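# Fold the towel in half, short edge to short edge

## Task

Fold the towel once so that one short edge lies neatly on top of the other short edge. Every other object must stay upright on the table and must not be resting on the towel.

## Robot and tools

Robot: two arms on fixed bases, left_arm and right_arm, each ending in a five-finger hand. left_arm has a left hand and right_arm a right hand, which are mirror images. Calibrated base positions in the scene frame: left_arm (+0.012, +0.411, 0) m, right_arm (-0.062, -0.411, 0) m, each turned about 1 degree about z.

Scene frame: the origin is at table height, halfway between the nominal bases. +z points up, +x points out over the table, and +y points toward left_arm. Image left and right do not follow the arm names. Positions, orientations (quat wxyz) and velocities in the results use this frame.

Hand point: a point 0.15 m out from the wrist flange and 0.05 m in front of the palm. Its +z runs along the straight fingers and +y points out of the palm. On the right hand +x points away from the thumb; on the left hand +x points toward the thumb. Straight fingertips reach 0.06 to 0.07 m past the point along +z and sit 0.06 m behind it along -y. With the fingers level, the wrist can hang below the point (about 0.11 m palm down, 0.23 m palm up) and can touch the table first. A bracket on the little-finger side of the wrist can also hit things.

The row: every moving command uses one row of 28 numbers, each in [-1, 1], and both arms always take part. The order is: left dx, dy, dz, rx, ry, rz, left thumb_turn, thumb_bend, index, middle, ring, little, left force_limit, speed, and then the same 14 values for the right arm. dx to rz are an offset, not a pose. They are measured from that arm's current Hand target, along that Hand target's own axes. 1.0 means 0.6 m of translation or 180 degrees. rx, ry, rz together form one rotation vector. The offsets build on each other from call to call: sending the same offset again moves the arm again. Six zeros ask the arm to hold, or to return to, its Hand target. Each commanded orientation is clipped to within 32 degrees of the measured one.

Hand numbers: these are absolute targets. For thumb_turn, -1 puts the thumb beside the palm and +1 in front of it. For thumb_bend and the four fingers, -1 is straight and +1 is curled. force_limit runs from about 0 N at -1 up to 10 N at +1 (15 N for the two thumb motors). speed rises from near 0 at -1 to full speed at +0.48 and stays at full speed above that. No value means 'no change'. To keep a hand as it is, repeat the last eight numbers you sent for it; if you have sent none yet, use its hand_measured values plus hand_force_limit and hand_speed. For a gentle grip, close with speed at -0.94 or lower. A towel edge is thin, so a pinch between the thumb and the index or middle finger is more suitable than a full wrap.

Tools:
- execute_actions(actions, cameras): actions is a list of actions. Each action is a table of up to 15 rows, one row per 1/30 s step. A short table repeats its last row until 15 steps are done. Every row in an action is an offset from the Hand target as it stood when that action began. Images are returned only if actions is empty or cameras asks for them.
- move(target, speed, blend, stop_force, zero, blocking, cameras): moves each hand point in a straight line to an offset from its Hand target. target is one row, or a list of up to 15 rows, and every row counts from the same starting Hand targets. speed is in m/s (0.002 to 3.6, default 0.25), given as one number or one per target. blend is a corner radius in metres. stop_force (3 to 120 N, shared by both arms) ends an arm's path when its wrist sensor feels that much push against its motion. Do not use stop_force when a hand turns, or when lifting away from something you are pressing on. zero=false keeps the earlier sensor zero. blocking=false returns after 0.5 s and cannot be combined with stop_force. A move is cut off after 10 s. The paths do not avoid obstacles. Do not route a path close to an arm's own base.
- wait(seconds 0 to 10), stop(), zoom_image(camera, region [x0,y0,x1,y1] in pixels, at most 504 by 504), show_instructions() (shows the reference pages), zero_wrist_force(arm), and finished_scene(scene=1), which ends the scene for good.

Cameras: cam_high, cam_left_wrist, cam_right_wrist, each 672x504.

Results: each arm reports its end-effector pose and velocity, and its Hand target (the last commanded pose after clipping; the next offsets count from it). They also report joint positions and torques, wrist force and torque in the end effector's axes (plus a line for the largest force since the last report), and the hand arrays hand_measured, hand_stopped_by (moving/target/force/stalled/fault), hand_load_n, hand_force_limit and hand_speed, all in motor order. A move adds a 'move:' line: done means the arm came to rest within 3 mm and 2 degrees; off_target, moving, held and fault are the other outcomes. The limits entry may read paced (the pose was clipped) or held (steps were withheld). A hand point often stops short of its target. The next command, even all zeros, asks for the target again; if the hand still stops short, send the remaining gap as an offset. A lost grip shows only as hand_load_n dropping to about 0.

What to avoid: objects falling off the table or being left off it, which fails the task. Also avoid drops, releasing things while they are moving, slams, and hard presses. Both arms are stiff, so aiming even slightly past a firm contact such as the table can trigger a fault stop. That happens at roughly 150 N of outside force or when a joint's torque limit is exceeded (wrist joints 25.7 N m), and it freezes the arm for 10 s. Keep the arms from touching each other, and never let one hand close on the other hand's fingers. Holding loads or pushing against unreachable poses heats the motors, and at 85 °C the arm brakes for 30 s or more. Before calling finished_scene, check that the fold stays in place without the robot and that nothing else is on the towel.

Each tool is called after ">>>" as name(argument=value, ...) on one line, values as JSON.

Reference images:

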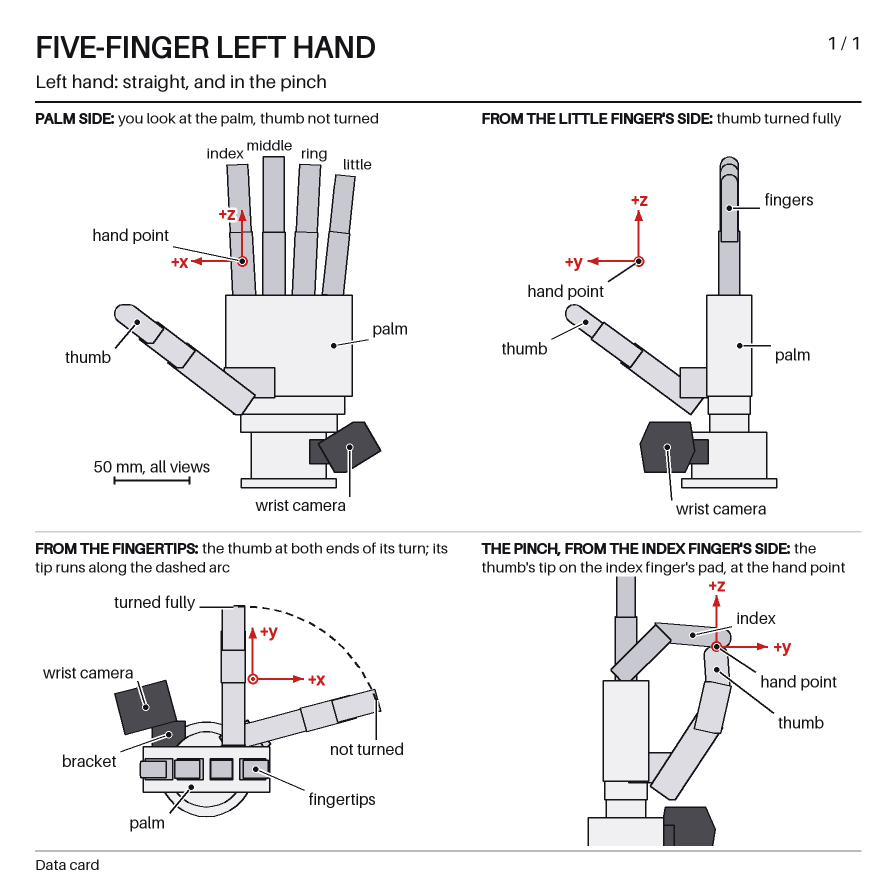

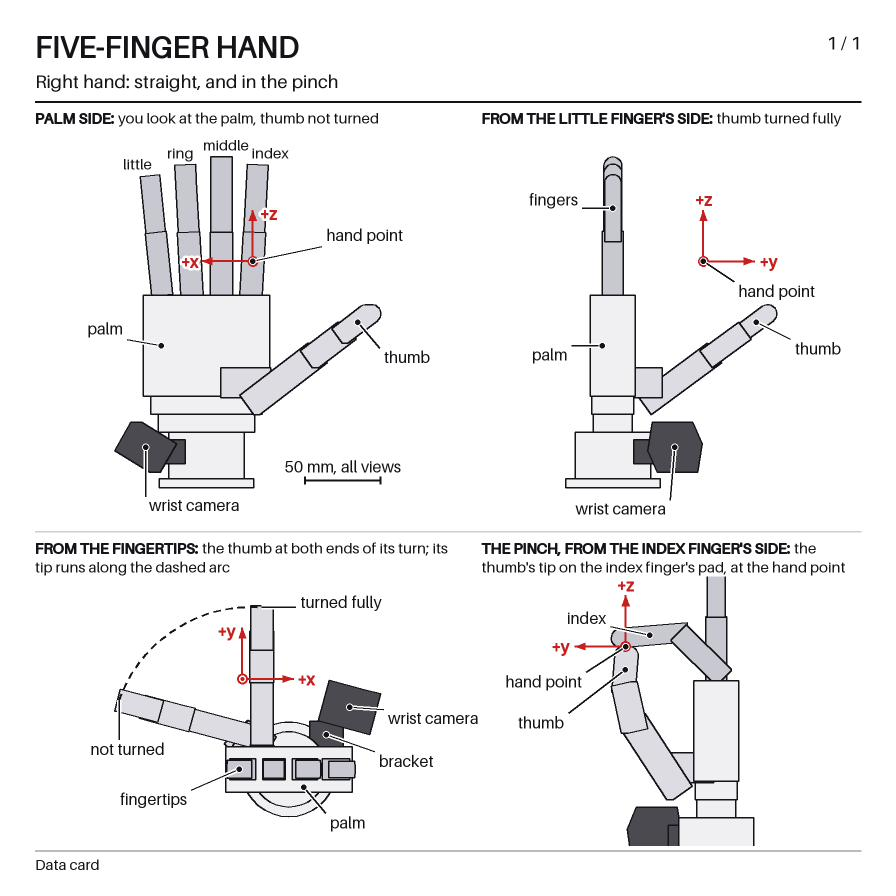

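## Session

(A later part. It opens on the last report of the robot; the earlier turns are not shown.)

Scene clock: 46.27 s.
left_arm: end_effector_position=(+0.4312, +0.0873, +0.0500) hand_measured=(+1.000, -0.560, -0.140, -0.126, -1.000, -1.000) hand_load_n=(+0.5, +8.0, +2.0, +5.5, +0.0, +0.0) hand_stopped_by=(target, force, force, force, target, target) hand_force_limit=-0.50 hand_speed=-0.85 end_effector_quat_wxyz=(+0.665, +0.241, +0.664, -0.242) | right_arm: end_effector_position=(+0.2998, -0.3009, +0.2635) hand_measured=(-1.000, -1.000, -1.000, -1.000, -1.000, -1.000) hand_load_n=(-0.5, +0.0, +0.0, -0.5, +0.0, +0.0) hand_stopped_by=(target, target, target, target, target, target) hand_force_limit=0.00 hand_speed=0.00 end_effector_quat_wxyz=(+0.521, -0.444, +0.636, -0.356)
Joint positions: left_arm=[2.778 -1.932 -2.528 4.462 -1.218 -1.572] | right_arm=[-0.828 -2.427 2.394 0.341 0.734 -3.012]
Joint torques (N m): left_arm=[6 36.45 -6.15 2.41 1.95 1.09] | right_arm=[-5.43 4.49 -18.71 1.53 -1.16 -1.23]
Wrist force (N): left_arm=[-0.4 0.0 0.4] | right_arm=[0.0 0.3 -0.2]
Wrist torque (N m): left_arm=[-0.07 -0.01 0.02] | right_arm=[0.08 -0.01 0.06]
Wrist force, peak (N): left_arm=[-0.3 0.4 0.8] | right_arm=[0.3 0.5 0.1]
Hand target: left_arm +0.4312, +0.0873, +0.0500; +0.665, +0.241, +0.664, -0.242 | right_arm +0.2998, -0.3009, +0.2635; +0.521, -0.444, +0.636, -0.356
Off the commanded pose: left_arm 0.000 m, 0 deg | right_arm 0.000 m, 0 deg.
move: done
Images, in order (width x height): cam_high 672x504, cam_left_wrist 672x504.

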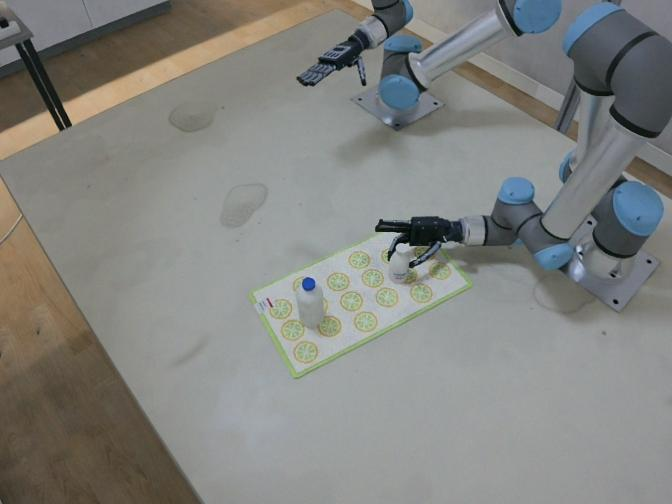

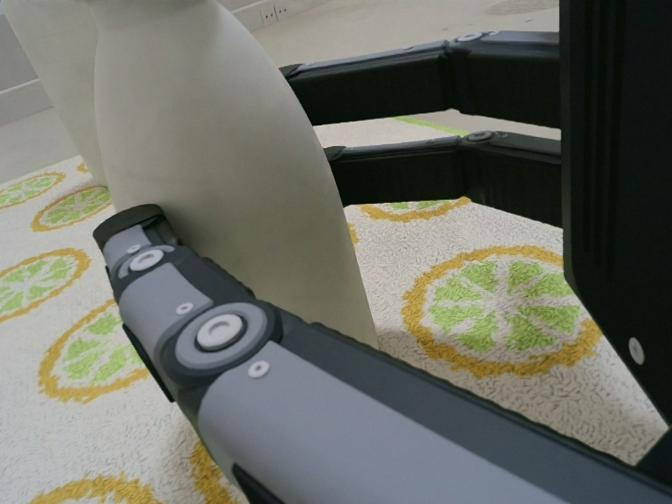

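>>> move(target=[-0.1, 0, 0, 0, 0, 0, 1, 0.6, 0.7, 0.7, -1, -1, -0.5, -0.85, 0, 0, 0, 0, 0, 0, -1, -1, -1, -1, -1, -1, 0, 0], cameras=["cam_high", "cam_left_wrist"], speed=0.08)

Scene clock: 48.17 s.
left_arm: end_effector_position=(+0.4312, +0.0874, +0.1101) hand_measured=(+1.000, -0.560, -0.140, -0.126, -1.000, -1.000) hand_load_n=(+1.0, +8.5, +2.0, +6.0, +0.0, +0.0) hand_stopped_by=(target, force, force, force, target, target) hand_force_limit=-0.50 hand_speed=-0.85 end_effector_quat_wxyz=(+0.665, +0.241, +0.664, -0.242) | right_arm: end_effector_position=(+0.2998, -0.3009, +0.2635) hand_measured=(-1.000, -1.000, -1.000, -1.000, -1.000, -1.000) hand_load_n=(+0.0, +0.0, +0.0, +0.0, +0.0, +0.0) hand_stopped_by=(target, target, target, target, target, target) hand_force_limit=0.00 hand_speed=0.00 end_effector_quat_wxyz=(+0.521, -0.444, +0.636, -0.356)
Joint positions: left_arm=[2.779 -1.708 -2.499 4.209 -1.217 -1.572] | right_arm=[-0.828 -2.427 2.394 0.341 0.734 -3.012]
Joint torques (N m): left_arm=[5.53 18.25 -4.11 1.08 2.43 1.07] | right_arm=[-5.54 4.69 -18.41 1.47 -1.12 -1.33]
Wrist force (N): left_arm=[0.1 0.3 0.8] | right_arm=[0.1 -0.2 0.3]
Wrist torque (N m): left_arm=[-0.05 -0.02 0.04] | right_arm=[-0.04 -0.03 0.04]
Wrist force, peak (N): left_arm=[-0.7 0.0 0.8] | right_arm=[0.5 0.0 -0.1]
Hand target: left_arm +0.4311, +0.0874, +0.1100; +0.665, +0.241, +0.664, -0.242 | right_arm +0.2998, -0.3009, +0.2635; +0.521, -0.444, +0.636, -0.356
Off the commanded pose: left_arm 0.000 m, 0 deg | right_arm 0.000 m, 0 deg.
move: done
Images, in order (width x height): cam_high 672x504, cam_left_wrist 672x504.

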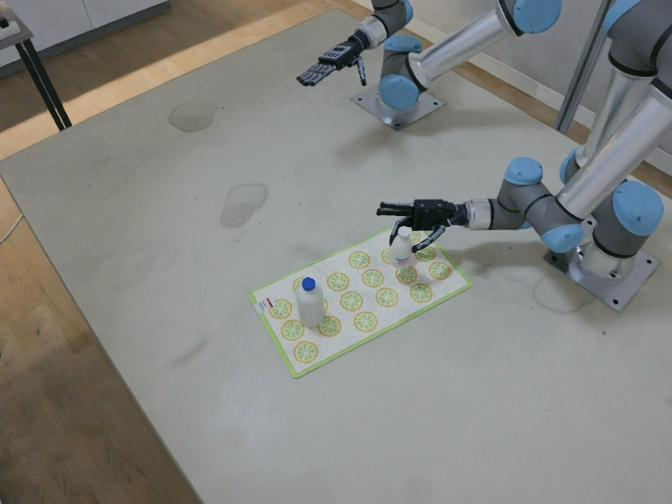

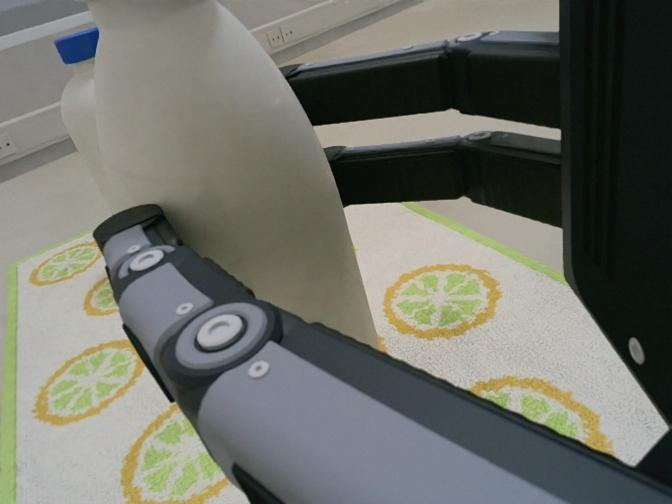

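>>> move(target=[-0.0667, 0.6073, -0.316, -0.2778, 0, 0, 1, 0.6, 0.7, 0.7, -1, -1, -0.5, -0.85, 0, 0, 0, 0, 0, 0, -1, -1, -1, -1, -1, -1, 0, 0], cameras=["cam_high", "cam_left_wrist"], speed=0.2)

Scene clock: 51.37 s.
left_arm: end_effector_position=(+0.5197, +0.4886, +0.1495) hand_measured=(+1.000, -0.560, -0.140, -0.126, -1.000, -1.000) hand_load_n=(+0.5, +8.0, +2.0, +5.5, +0.0, +0.0) hand_stopped_by=(target, force, force, force, target, target) hand_force_limit=-0.50 hand_speed=-0.85 end_effector_quat_wxyz=(+0.705, -0.063, +0.704, +0.061) | right_arm: end_effector_position=(+0.2998, -0.3009, +0.2635) hand_measured=(-1.000, -1.000, -1.000, -1.000, -1.000, -1.000) hand_load_n=(-0.5, +0.0, +0.0, +0.0, +0.0, +0.0) hand_stopped_by=(target, target, target, target, target, target) hand_force_limit=0.00 hand_speed=0.00 end_effector_quat_wxyz=(+0.521, -0.444, +0.636, -0.356)
Joint positions: left_arm=[3.539 -1.559 -2.484 4.043 -1.33 -1.573] | right_arm=[-0.828 -2.427 2.394 0.341 0.734 -3.012]
Joint torques (N m): left_arm=[-0.14 28.34 1.16 3.08 2.4 -0.61] | right_arm=[-5.83 4.78 -18.02 1.46 -1.09 -1.27]
Wrist force (N): left_arm=[-0.3 0.2 0.3] | right_arm=[0.3 0.0 0.0]
Wrist torque (N m): left_arm=[-0.06 0.01 0.03] | right_arm=[0.01 -0.06 0.06]
Wrist force, peak (N): left_arm=[-0.4 1.9 1.0] | right_arm=[0.4 0.3 -0.3]
Hand target: left_arm +0.5197, +0.4886, +0.1495; +0.705, -0.063, +0.704, +0.061 | right_arm +0.2998, -0.3009, +0.2635; +0.521, -0.444, +0.636, -0.356
Off the commanded pose: left_arm 0.000 m, 0 deg | right_arm 0.000 m, 0 deg.
move: done
Images, in order (width x height): cam_high 672x504, cam_left_wrist 672x504.

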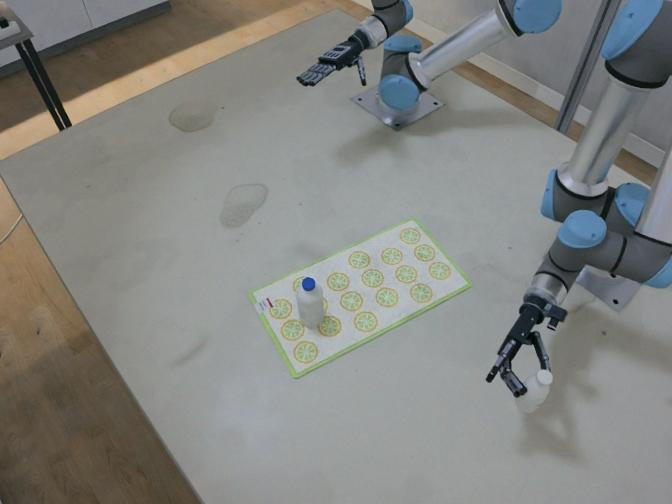

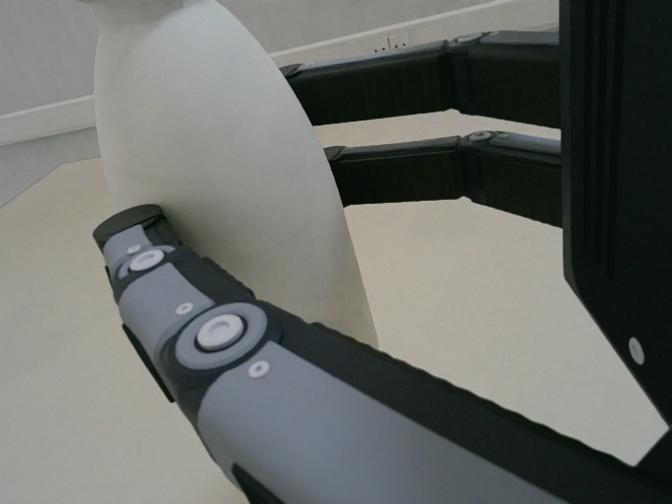

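>>> move(target=[0.179, 0, 0, 0, 0, 0, 1, 0.6, 0.7, 0.7, -1, -1, -0.5, -0.85, 0, 0, 0, 0, 0, 0, -1, -1, -1, -1, -1, -1, 0, 0], cameras=["cam_high", "cam_left_wrist"], speed=0.05, stop_force=3)

Scene clock: 55.03 s.
left_arm: end_effector_position=(+0.5197, +0.4884, +0.0447) hand_measured=(+1.000, -0.560, -0.140, -0.126, -1.000, -1.000) hand_load_n=(+0.5, +7.5, +2.0, +5.5, +0.0, +0.0) hand_stopped_by=(target, force, force, force, target, target) hand_force_limit=-0.50 hand_speed=-0.85 end_effector_quat_wxyz=(+0.704, -0.063, +0.704, +0.061) | right_arm: end_effector_position=(+0.2998, -0.3009, +0.2635) hand_measured=(-1.000, -1.000, -1.000, -1.000, -1.000, -1.000) hand_load_n=(+0.0, +0.0, +0.0, +0.0, +0.0, +0.0) hand_stopped_by=(target, target, target, target, target, target) hand_force_limit=0.00 hand_speed=0.00 end_effector_quat_wxyz=(+0.521, -0.444, +0.636, -0.356)
Joint positions: left_arm=[3.538 -1.943 -2.554 4.497 -1.331 -1.572] | right_arm=[-0.828 -2.427 2.394 0.341 0.734 -3.012]
Joint torques (N m): left_arm=[3.23 12.73 18.2 3 -1.22 -1.6] | right_arm=[-5.61 4.64 -17.89 1.52 -1.06 -1.21]
Wrist force (N): left_arm=[0.0 0.4 1.0] | right_arm=[0.2 0.2 -0.1]
Wrist torque (N m): left_arm=[-0.03 -0.01 0.01] | right_arm=[0.04 -0.04 0.06]
Wrist force, peak (N): left_arm=[-8.5 -0.5 -0.3] | right_arm=[0.6 0.0 0.0]
Hand target: left_arm +0.5197, +0.4884, +0.0447; +0.704, -0.063, +0.704, +0.061 (not the last commanded pose) | right_arm +0.2998, -0.3009, +0.2635; +0.521, -0.444, +0.636, -0.356
Off the commanded pose: left_arm 0.003 m, 0 deg | right_arm 0.000 m, 0 deg.
move: contact (left_arm)
Images, in order (width x height): cam_high 672x504, cam_left_wrist 672x504.

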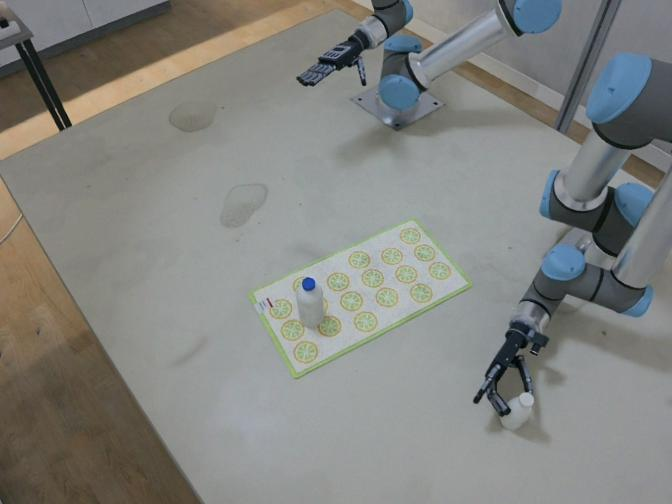

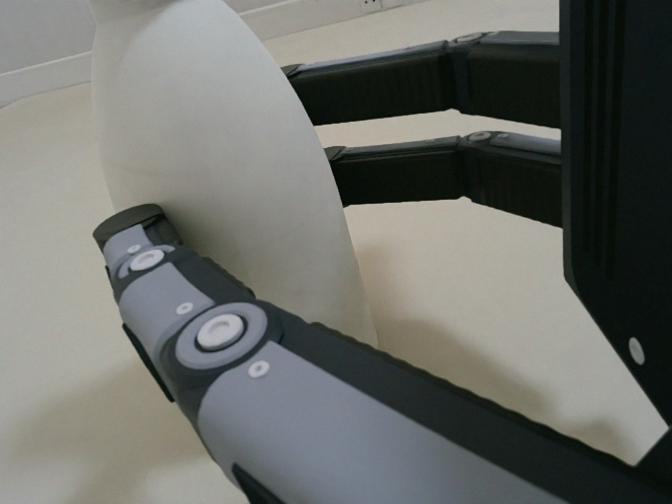

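>>> zoom_image(camera="cam_high", region=[440, 300, 600, 460])

Scaled by 3.150 from the camera's 672x504 image, which has a finer 960x720 frame.

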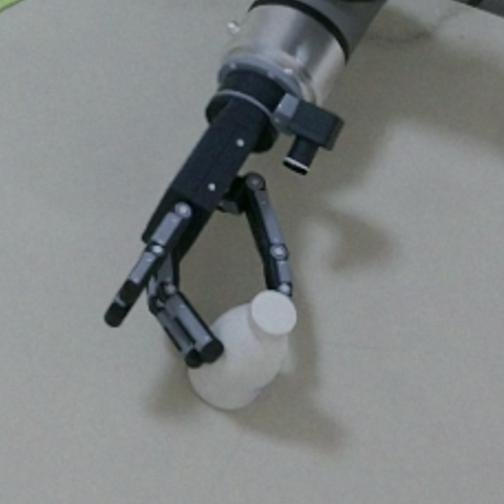

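>>> move(target=[0, 0, 0, 0, 0, 0, 1, -1, -1, -1, -1, -1, -0.5, -0.85, 0, 0, 0, 0, 0, 0, -1, -1, -1, -1, -1, -1, 0, 0], cameras=["cam_high", "cam_left_wrist"])

Scene clock: 58.03 s.
left_arm: end_effector_position=(+0.5197, +0.4884, +0.0447) hand_measured=(+1.000, -1.000, -1.000, -1.000, -1.000, -1.000) hand_load_n=(+0.0, +0.0, +0.0, +0.0, +0.0, +0.0) hand_stopped_by=(target, target, target, target, target, target) hand_force_limit=-0.50 hand_speed=-0.85 end_effector_quat_wxyz=(+0.704, -0.063, +0.704, +0.061) | right_arm: end_effector_position=(+0.2998, -0.3009, +0.2635) hand_measured=(-1.000, -1.000, -1.000, -1.000, -1.000, -1.000) hand_load_n=(-0.5, +0.0, +0.0, +0.0, -0.5, +0.0) hand_stopped_by=(target, target, target, target, target, target) hand_force_limit=0.00 hand_speed=0.00 end_effector_quat_wxyz=(+0.521, -0.444, +0.636, -0.356)
Joint positions: left_arm=[3.538 -1.943 -2.554 4.497 -1.331 -1.573] | right_arm=[-0.828 -2.427 2.394 0.341 0.734 -3.012]
Joint torques (N m): left_arm=[2.56 13.86 16.66 1.79 2.08 -1.54] | right_arm=[-5.54 4.12 -18.39 1.53 -1.05 -1.27]
Wrist force (N): left_arm=[-0.4 0.6 0.6] | right_arm=[0.1 0.2 -0.2]
Wrist torque (N m): left_arm=[0.02 0.00 0.02] | right_arm=[0.06 -0.02 0.06]
Wrist force, peak (N): left_arm=[-0.3 1.1 0.5] | right_arm=[0.4 0.3 -0.3]
Hand target: left_arm +0.5197, +0.4884, +0.0447; +0.704, -0.063, +0.704, +0.061 | right_arm +0.2998, -0.3009, +0.2635; +0.521, -0.444, +0.636, -0.356
Off the commanded pose: left_arm 0.000 m, 0 deg | right_arm 0.000 m, 0 deg.
move: done
Images, in order (width x height): cam_high 672x504, cam_left_wrist 672x504.

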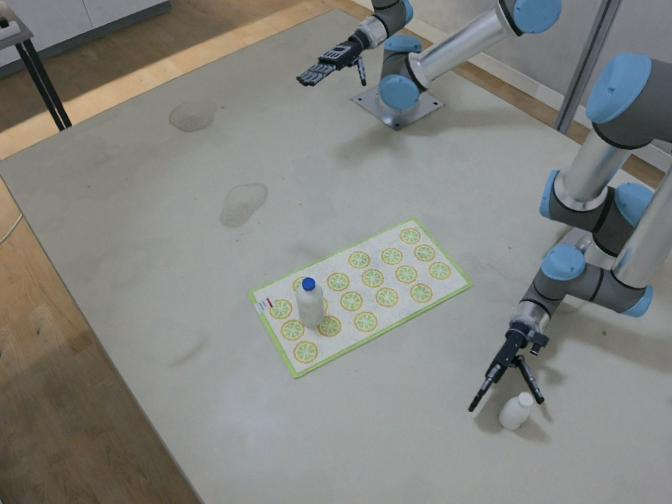

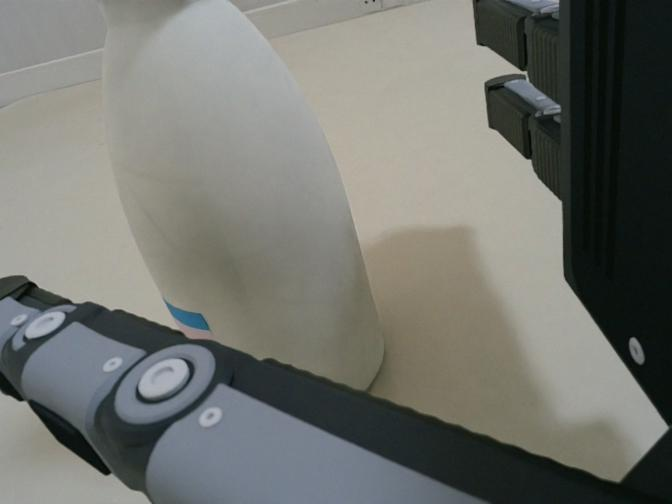

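>>> move(target=[[-0.342, 0, 0, 0, 0, 0, 1, -1, -1, -1, -1, -1, -0.5, -0.85, 0, 0, 0, 0, 0, 0, -1, -1, -1, -1, -1, -1, 0, 0],[-0.342, -0.69, 0.0482, 0.2111, 0, 0, 1, -1, -1, -1, -1, -1, -0.5, -0.85, 0, 0, 0, 0, 0, 0, -1, -1, -1, -1, -1, -1, 0, 0]], cameras=["cam_high", "cam_left_wrist"], blend=[0.02, 0])

Scene clock: 62.03 s.
left_arm: end_effector_position=(+0.6204, +0.0862, +0.2505) hand_measured=(+1.000, -1.000, -1.000, -1.000, -1.000, -1.000) hand_load_n=(+0.5, +0.0, +0.0, +0.0, +0.0, +0.0) hand_stopped_by=(target, target, target, target, target, target) hand_force_limit=-0.50 hand_speed=-0.85 end_effector_quat_wxyz=(+0.686, +0.170, +0.686, -0.171) | right_arm: end_effector_position=(+0.2998, -0.3009, +0.2635) hand_measured=(-1.000, -1.000, -1.000, -1.000, -1.000, -1.000) hand_load_n=(+0.0, +0.0, +0.0, +0.0, +0.0, +0.0) hand_stopped_by=(target, target, target, target, target, target) hand_force_limit=0.00 hand_speed=0.00 end_effector_quat_wxyz=(+0.521, -0.444, +0.636, -0.356)
Joint positions: left_arm=[2.799 -1.772 -1.899 3.672 -1.406 -1.572] | right_arm=[-0.828 -2.427 2.394 0.341 0.734 -3.012]
Joint torques (N m): left_arm=[-2 33.12 14.84 2.83 -2.45 1.49] | right_arm=[-5.69 4.75 -18.17 1.47 -1.11 -1.27]
Wrist force (N): left_arm=[-0.3 0.6 -0.1] | right_arm=[0.1 -0.1 0.4]
Wrist torque (N m): left_arm=[0.04 0.00 -0.11] | right_arm=[-0.02 -0.05 0.05]
Wrist force, peak (N): left_arm=[-1.9 2.4 0.8] | right_arm=[0.4 -0.1 -0.6]
Hand target: left_arm +0.6204, +0.0862, +0.2506; +0.686, +0.170, +0.686, -0.171 | right_arm +0.2998, -0.3009, +0.2635; +0.521, -0.444, +0.636, -0.356
Off the commanded pose: left_arm 0.000 m, 0 deg | right_arm 0.000 m, 0 deg.
move: done
Images, in order (width x height): cam_high 672x504, cam_left_wrist 672x504.

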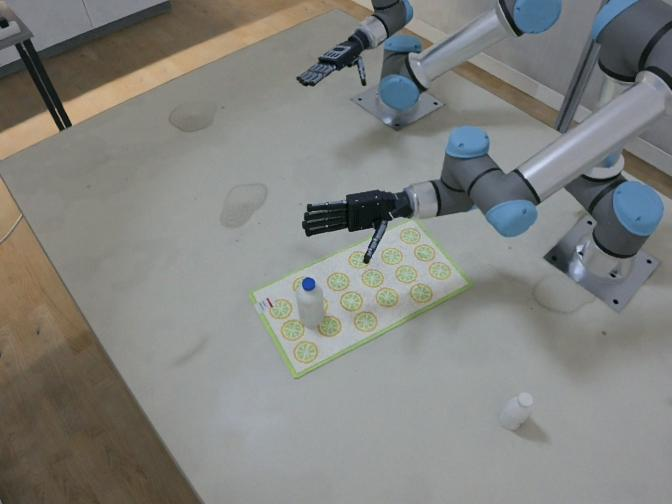

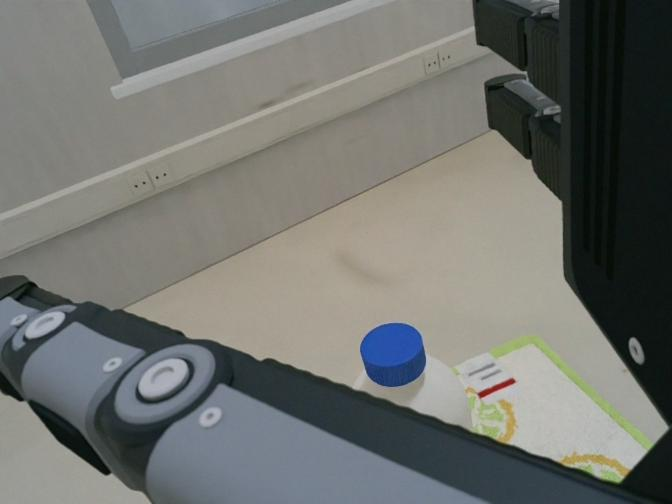

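>>> move(target=[[0, -0.025, -0.0167, 0, 0, 0, 1, -1, -1, -1, -1, -1, -0.5, -0.85, 0, 0, 0, 0, 0, 0, -1, -1, -1, -1, -1, -1, 0, 0],[0.15, -0.025, -0.0167, 0, 0, 0, 1, -1, -1, -1, -1, -1, -0.5, -0.85, 0, 0, 0, 0, 0, 0, -1, -1, -1, -1, -1, -1, 0, 0]], cameras=["cam_high", "cam_left_wrist"], speed=0.12)

Scene clock: 64.40 s.
left_arm: end_effector_position=(+0.6045, +0.0775, +0.1605) hand_measured=(+1.000, -1.000, -1.000, -1.000, -1.000, -1.000) hand_load_n=(+0.5, +0.0, +0.0, +0.0, +0.0, +0.0) hand_stopped_by=(target, target, target, target, target, target) hand_force_limit=-0.50 hand_speed=-0.85 end_effector_quat_wxyz=(+0.686, +0.170, +0.686, -0.171) | right_arm: end_effector_position=(+0.2998, -0.3009, +0.2635) hand_measured=(-1.000, -1.000, -1.000, -1.000, -1.000, -1.000) hand_load_n=(+0.0, +0.0, +0.0, +0.0, +0.0, +0.0) hand_stopped_by=(target, target, target, target, target, target) hand_force_limit=0.00 hand_speed=0.00 end_effector_quat_wxyz=(+0.521, -0.444, +0.636, -0.356)
Joint positions: left_arm=[2.767 -1.895 -2.022 3.918 -1.438 -1.572] | right_arm=[-0.828 -2.427 2.394 0.341 0.734 -3.012]
Joint torques (N m): left_arm=[-4.64 38.95 28.84 2 -2.43 0.78] | right_arm=[-5.89 3.82 -17.96 1.4 -0.97 -1.24]
Wrist force (N): left_arm=[0.0 0.1 0.7] | right_arm=[0.2 0.0 0.0]
Wrist torque (N m): left_arm=[-0.08 -0.04 -0.08] | right_arm=[0.00 -0.04 0.06]
Wrist force, peak (N): left_arm=[-1.9 0.6 0.6] | right_arm=[0.4 0.4 -0.2]
Hand target: left_arm +0.6046, +0.0775, +0.1606; +0.686, +0.170, +0.686, -0.171 | right_arm +0.2998, -0.3009, +0.2635; +0.521, -0.444, +0.636, -0.356
Off the commanded pose: left_arm 0.000 m, 0 deg | right_arm 0.000 m, 0 deg.
move: done
Images, in order (width x height): cam_high 672x504, cam_left_wrist 672x504.

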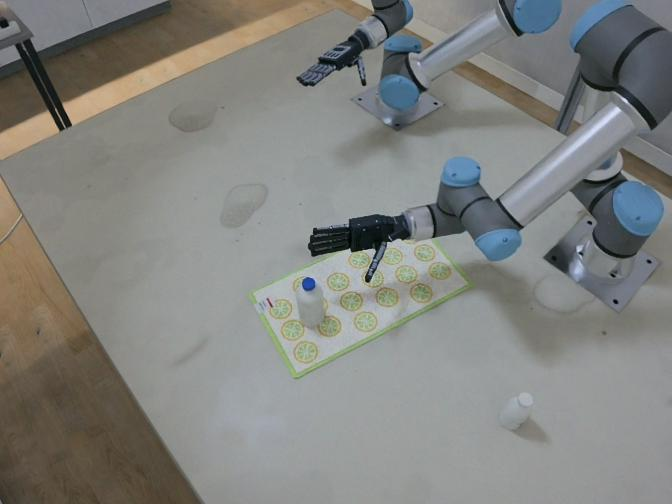

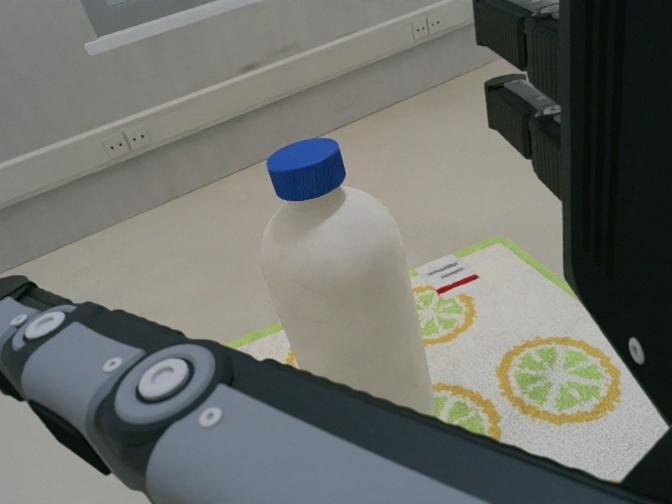

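>>> move(target=[[0.1508, -0.0117, 0, 0, 0, 0, 1, -1, -1, -1, -1, -1, -0.5, -0.85, 0, 0, 0, 0, 0, 0, -1, -1, -1, -1, -1, -1, 0, 0],[0.1508, -0.0117, 0.048, 0, 0, 0, 1, -1, -1, -1, -1, -1, -0.5, -0.85, 0, 0, 0, 0, 0, 0, -1, -1, -1, -1, -1, -1, 0, 0]], cameras=["cam_high", "cam_left_wrist"], speed=[0.12, 0.05])

Scene clock: 67.17 s.
left_arm: end_effector_position=(+0.6268, +0.0576, +0.0701) hand_measured=(+1.000, -1.000, -1.000, -1.000, -1.000, -1.000) hand_load_n=(+0.0, -0.5, +0.0, +0.0, +0.0, +0.0) hand_stopped_by=(target, target, target, target, target, target) hand_force_limit=-0.50 hand_speed=-0.85 end_effector_quat_wxyz=(+0.686, +0.170, +0.686, -0.171) | right_arm: end_effector_position=(+0.2998, -0.3009, +0.2635) hand_measured=(-1.000, -1.000, -1.000, -1.000, -1.000, -1.000) hand_load_n=(+0.0, +0.0, +0.0, +0.0, +0.0, +0.0) hand_stopped_by=(target, target, target, target, target, target) hand_force_limit=0.00 hand_speed=0.00 end_effector_quat_wxyz=(+0.521, -0.444, +0.636, -0.356)
Joint positions: left_arm=[2.742 -2.127 -1.982 4.11 -1.463 -1.572] | right_arm=[-0.828 -2.427 2.394 0.341 0.734 -3.012]
Joint torques (N m): left_arm=[0.31 51.35 -0.87 3.16 -1.07 0.68] | right_arm=[-6.38 4.19 -18.56 1.48 -1.12 -1.3]
Wrist force (N): left_arm=[-0.7 0.6 0.7] | right_arm=[0.0 -0.1 -0.1]
Wrist torque (N m): left_arm=[0.00 0.04 -0.11] | right_arm=[0.00 -0.01 0.04]
Wrist force, peak (N): left_arm=[-1.7 0.4 0.4] | right_arm=[0.6 0.3 -0.3]
Hand target: left_arm +0.6268, +0.0576, +0.0701; +0.686, +0.170, +0.686, -0.171 | right_arm +0.2998, -0.3009, +0.2635; +0.521, -0.444, +0.636, -0.356
Off the commanded pose: left_arm 0.000 m, 0 deg | right_arm 0.000 m, 0 deg.
move: done
Images, in order (width x height): cam_high 672x504, cam_left_wrist 672x504.

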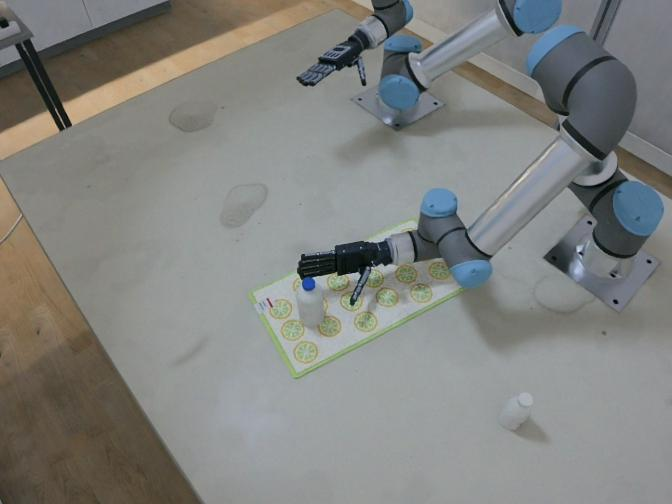

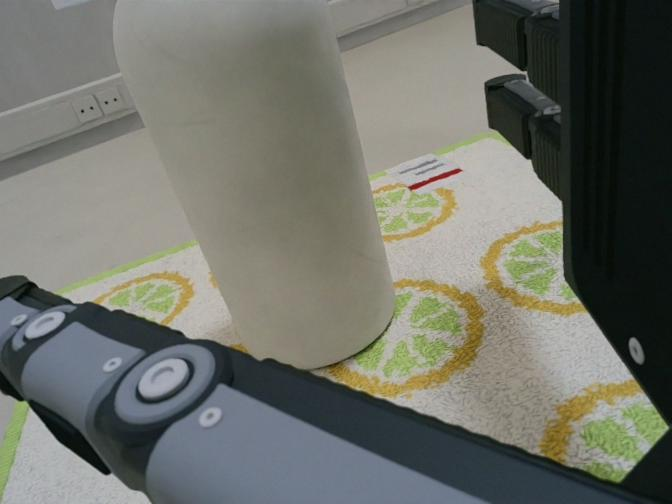

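>>> zoom_image(camera="cam_high", region=[260, 210, 440, 360])

Scaled by 2.800 from the camera's 672x504 image, which has a finer 960x720 frame.

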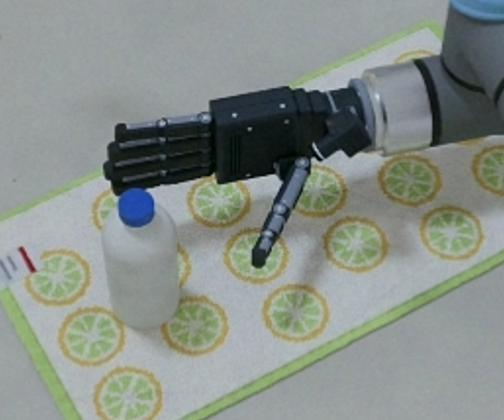

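>>> move(target=[0, 0.01, 0.025, 0, 0, 0, 1, -1, -1, -1, -1, -1, -0.5, -0.85, 0, 0, 0, 0, 0, 0, -1, -1, -1, -1, -1, -1, 0, 0], cameras=["cam_high", "cam_left_wrist"], speed=0.05)

>>> zoom_image(camera="cam_high", region=[260, 210, 440, 360])

Scene clock: 70.87 s.
left_arm: end_effector_position=(+0.6430, +0.0559, +0.0701) hand_measured=(+1.000, -1.000, -1.000, -1.000, -1.000, -1.000) hand_load_n=(+0.5, +0.0, +0.0, +0.0, +0.0, +0.0) hand_stopped_by=(target, target, target, target, target, target) hand_force_limit=-0.50 hand_speed=-0.85 end_effector_quat_wxyz=(+0.686, +0.170, +0.686, -0.171) end_effector_velocity=(-0.002, +0.001, -0.001) end_effector_angular_velocity=(+0.000, +0.001, +0.000) | right_arm: end_effector_position=(+0.2998, -0.3009, +0.2635) hand_measured=(-1.000, -1.000, -1.000, -1.000, -1.000, -1.000) hand_load_n=(-0.5, +0.0, +0.0, -0.5, +0.0, +0.0) hand_stopped_by=(target, target, target, target, target, target) hand_force_limit=0.00 hand_speed=0.00 end_effector_quat_wxyz=(+0.521, -0.444, +0.636, -0.356)
Joint positions: left_arm=[2.752 -2.148 -1.94 4.089 -1.453 -1.572] | right_arm=[-0.828 -2.427 2.394 0.341 0.734 -3.012]
Joint velocities: left_arm=[0 0.002 -0.005 0.002 -0.001 -0.001] | right_arm=[within noise]
Joint torques (N m): left_arm=[-4.74 55.31 0.49 2.91 -0.09 1.05] | right_arm=[-6.09 4.6 -18.22 1.4 -1 -1.26]
Wrist force (N): left_arm=[-0.8 0.5 0.3] | right_arm=[0.3 -0.2 -0.1]
Wrist torque (N m): left_arm=[0.01 0.04 -0.12] | right_arm=[-0.01 -0.06 0.06]
Wrist force, peak (N): left_arm=[-0.6 0.7 1.1] | right_arm=[0.6 0.1 0.0]
Hand target: left_arm +0.6428, +0.0559, +0.0701; +0.686, +0.170, +0.686, -0.171 | right_arm +0.2998, -0.3009, +0.2635; +0.521, -0.444, +0.636, -0.356
Off the commanded pose: left_arm 0.000 m, 0 deg | right_arm 0.000 m, 0 deg.
move: done
Images, in order (width x height): cam_high 672x504, cam_left_wrist 672x504.

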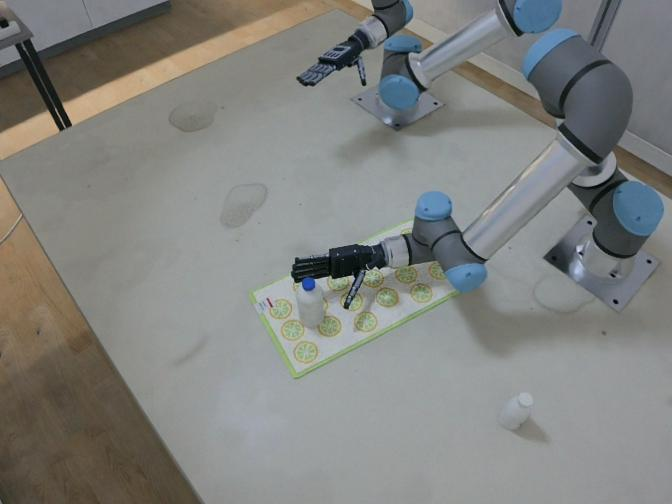

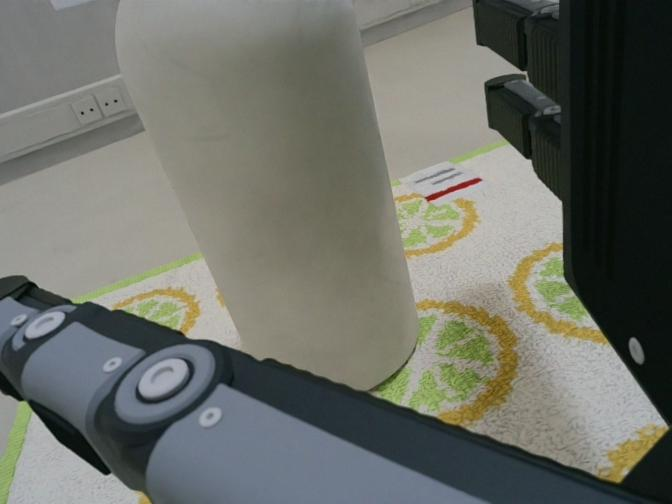

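Scaled by 2.800 from the camera's 672x504 image, which has a finer 960x720 frame.

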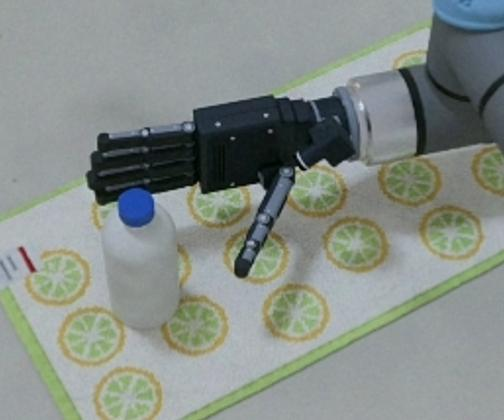

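>>> move(target=[0, 0.013, 0.052, 0, 0, 0, 1, -1, -1, -1, -1, -1, -0.5, -0.85, 0, 0, 0, 0, 0, 0, -1, -1, -1, -1, -1, -1, 0, 0], cameras=["cam_high", "cam_left_wrist"], speed=0.05)

>>> zoom_image(camera="cam_high", region=[260, 210, 440, 360])

Scene clock: 72.77 s.
left_arm: end_effector_position=(+0.6741, +0.0482, +0.0701) hand_measured=(+1.000, -1.000, -1.000, -1.000, -1.000, -1.000) hand_load_n=(+0.0, +0.0, +0.0, +0.0, +0.0, +0.0) hand_stopped_by=(target, target, target, target, target, target) hand_force_limit=-0.50 hand_speed=-0.85 end_effector_quat_wxyz=(+0.686, +0.170, +0.686, -0.171) | right_arm: end_effector_position=(+0.2998, -0.3009, +0.2635) hand_measured=(-1.000, -1.000, -1.000, -1.000, -1.000, -1.000) hand_load_n=(-0.5, +0.0, +0.0, +0.0, +0.0, +0.0) hand_stopped_by=(target, target, target, target, target, target) hand_force_limit=0.00 hand_speed=0.00 end_effector_quat_wxyz=(+0.521, -0.444, +0.636, -0.356)
Joint positions: left_arm=[2.76 -2.194 -1.847 4.042 -1.445 -1.572] | right_arm=[-0.828 -2.427 2.394 0.341 0.734 -3.012]
Joint torques (N m): left_arm=[-3.09 56.44 0.25 2.96 0.37 -1.41] | right_arm=[-6.27 4.31 -17.66 1.54 -1.13 -1.21]
Wrist force (N): left_arm=[-0.7 0.5 0.7] | right_arm=[0.1 0.2 -0.1]
Wrist torque (N m): left_arm=[-0.03 0.03 -0.12] | right_arm=[0.06 -0.03 0.05]
Wrist force, peak (N): left_arm=[-0.4 0.7 1.2] | right_arm=[0.2 0.5 0.3]
Hand target: left_arm +0.6740, +0.0482, +0.0702; +0.686, +0.170, +0.686, -0.171 | right_arm +0.2998, -0.3009, +0.2635; +0.521, -0.444, +0.636, -0.356
Off the commanded pose: left_arm 0.000 m, 0 deg | right_arm 0.000 m, 0 deg.
move: done
Images, in order (width x height): cam_high 672x504, cam_left_wrist 672x504.

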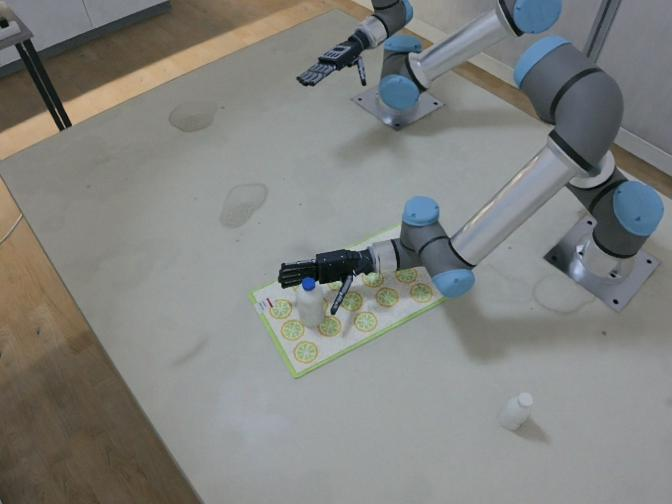

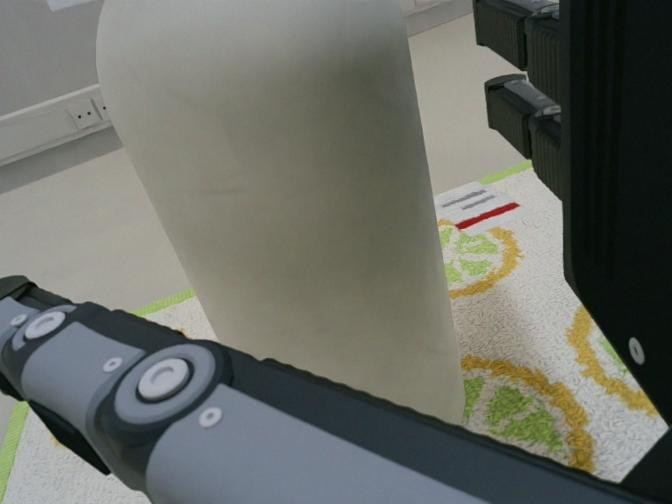

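Scaled by 2.800 from the camera's 672x504 image, which has a finer 960x720 frame.

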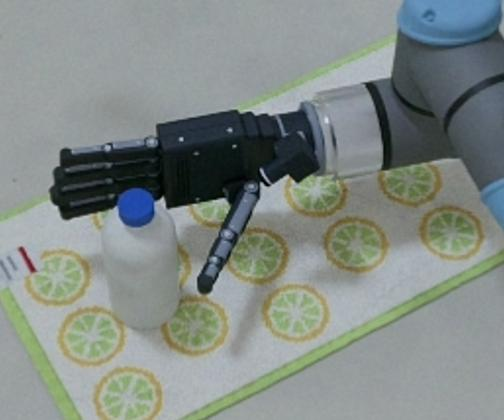

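>>> move(target=[0, 0, 0, 0, 0, 0, 1, 0.6, 0.7, 0.7, -1, -1, -0.4, -0.88, 0, 0, 0, 0, 0, 0, -1, -1, -1, -1, -1, -1, 0, 0], cameras=["cam_high", "cam_left_wrist"])

>>> zoom_image(camera="cam_high", region=[260, 210, 440, 360])

Scene clock: 75.63 s.
left_arm: end_effector_position=(+0.6740, +0.0482, +0.0702) hand_measured=(+1.000, -0.624, -0.254, -0.244, -1.000, -1.000) hand_load_n=(+1.0, +10.0, +2.0, +6.0, +0.0, +0.0) hand_stopped_by=(target, force, force, force, target, target) hand_force_limit=-0.40 hand_speed=-0.88 end_effector_quat_wxyz=(+0.686, +0.170, +0.686, -0.171) | right_arm: end_effector_position=(+0.2998, -0.3009, +0.2635) hand_measured=(-1.000, -1.000, -1.000, -1.000, -1.000, -1.000) hand_load_n=(-0.5, +0.0, +0.0, +0.0, +0.0, +0.0) hand_stopped_by=(target, target, target, target, target, target) hand_force_limit=0.00 hand_speed=0.00 end_effector_quat_wxyz=(+0.521, -0.444, +0.636, -0.356)
Joint positions: left_arm=[2.76 -2.194 -1.848 4.042 -1.445 -1.572] | right_arm=[-0.828 -2.427 2.394 0.341 0.734 -3.012]
Joint torques (N m): left_arm=[-5.12 55.09 0.76 2.76 -2.37 -1.3] | right_arm=[-5.63 4.74 -18.15 1.4 -1.03 -1.17]
Wrist force (N): left_arm=[-1.1 0.2 0.7] | right_arm=[0.0 0.1 0.1]
Wrist torque (N m): left_arm=[-0.08 0.06 -0.12] | right_arm=[0.02 -0.03 0.05]
Wrist force, peak (N): left_arm=[-1.2 0.1 1.0] | right_arm=[0.5 0.3 -0.2]
Hand target: left_arm +0.6740, +0.0482, +0.0702; +0.686, +0.170, +0.686, -0.171 | right_arm +0.2998, -0.3009, +0.2635; +0.521, -0.444, +0.636, -0.356
Off the commanded pose: left_arm 0.000 m, 0 deg | right_arm 0.000 m, 0 deg.
move: done
Images, in order (width x height): cam_high 672x504, cam_left_wrist 672x504.

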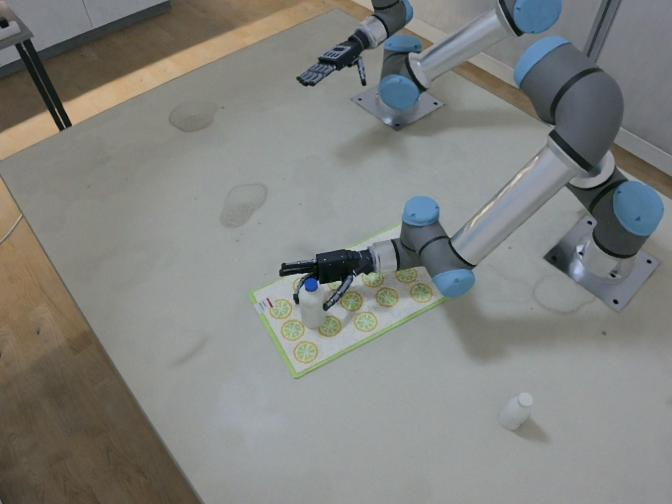

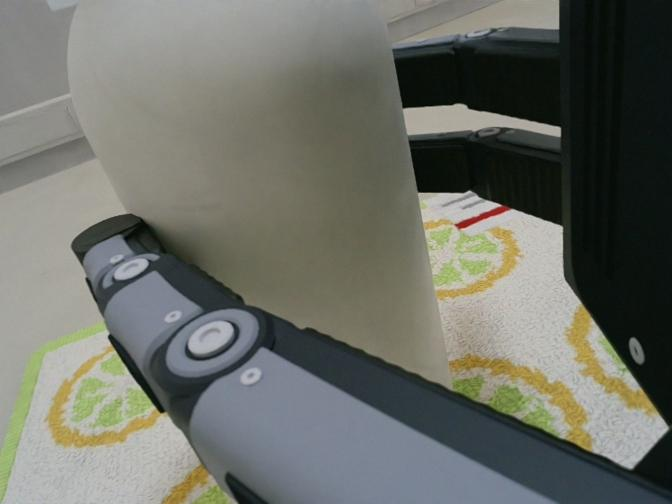

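Scaled by 2.800 from the camera's 672x504 image, which has a finer 960x720 frame.

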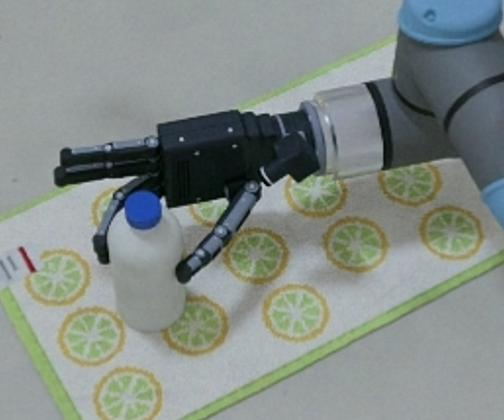

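>>> move(target=[[-0.15, 0, 0, 0, 0, 0, 1, 0.6, 0.7, 0.7, -1, -1, -0.4, -0.88, 0, 0, 0, 0, 0, 0, -1, -1, -1, -1, -1, -1, 0, 0],[-0.15, 0.6067, -0.2792, -0.1556, 0, 0, 1, 0.6, 0.7, 0.7, -1, -1, -0.4, -0.88, 0, 0, 0, 0, 0, 0, -1, -1, -1, -1, -1, -1, 0, 0]], cameras=["cam_high", "cam_left_wrist"], speed=[0.1, 0.2], blend=[0.02, 0])

Scene clock: 79.40 s.
left_arm: end_effector_position=(+0.6967, +0.4483, +0.1595) hand_measured=(+1.000, -0.624, -0.254, -0.244, -1.000, -1.000) hand_load_n=(+1.0, +9.5, +2.0, +5.5, +0.0, +0.0) hand_stopped_by=(target, force, force, force, target, target) hand_force_limit=-0.40 hand_speed=-0.88 end_effector_quat_wxyz=(+0.707, -0.001, +0.707, +0.000) | right_arm: end_effector_position=(+0.2998, -0.3009, +0.2635) hand_measured=(-1.000, -1.000, -1.000, -1.000, -1.000, -1.000) hand_load_n=(+0.0, +0.0, +0.0, +0.0, -0.5, +0.0) hand_stopped_by=(target, target, target, target, target, target) hand_force_limit=0.00 hand_speed=0.00 end_effector_quat_wxyz=(+0.521, -0.444, +0.636, -0.356)
Joint positions: left_arm=[3.38 -1.894 -2.026 3.921 -1.314 -1.573] | right_arm=[-0.828 -2.427 2.394 0.341 0.734 -3.012]
Joint torques (N m): left_arm=[3.02 42.83 3.82 2.07 -2.8 -1.83] | right_arm=[-6.19 4.73 -18.13 1.39 -1.13 -1.27]
Wrist force (N): left_arm=[-0.2 0.4 0.2] | right_arm=[0.1 0.3 0.4]
Wrist torque (N m): left_arm=[0.04 -0.01 -0.11] | right_arm=[0.03 -0.04 0.06]
Wrist force, peak (N): left_arm=[0.1 2.5 0.6] | right_arm=[0.1 0.5 0.3]
Hand target: left_arm +0.6965, +0.4484, +0.1595; +0.707, -0.001, +0.707, +0.000 | right_arm +0.2998, -0.3009, +0.2635; +0.521, -0.444, +0.636, -0.356
Off the commanded pose: left_arm 0.000 m, 0 deg | right_arm 0.000 m, 0 deg.
move: done
Images, in order (width x height): cam_high 672x504, cam_left_wrist 672x504.

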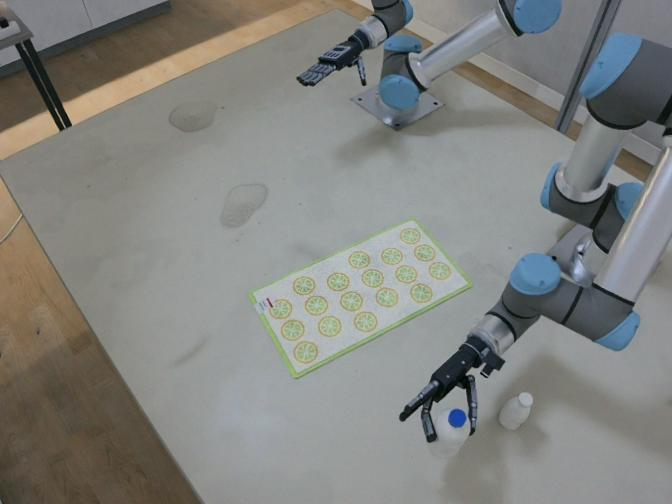

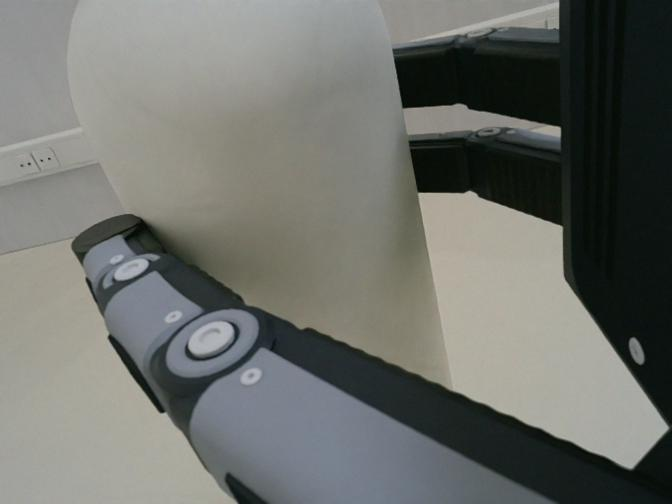

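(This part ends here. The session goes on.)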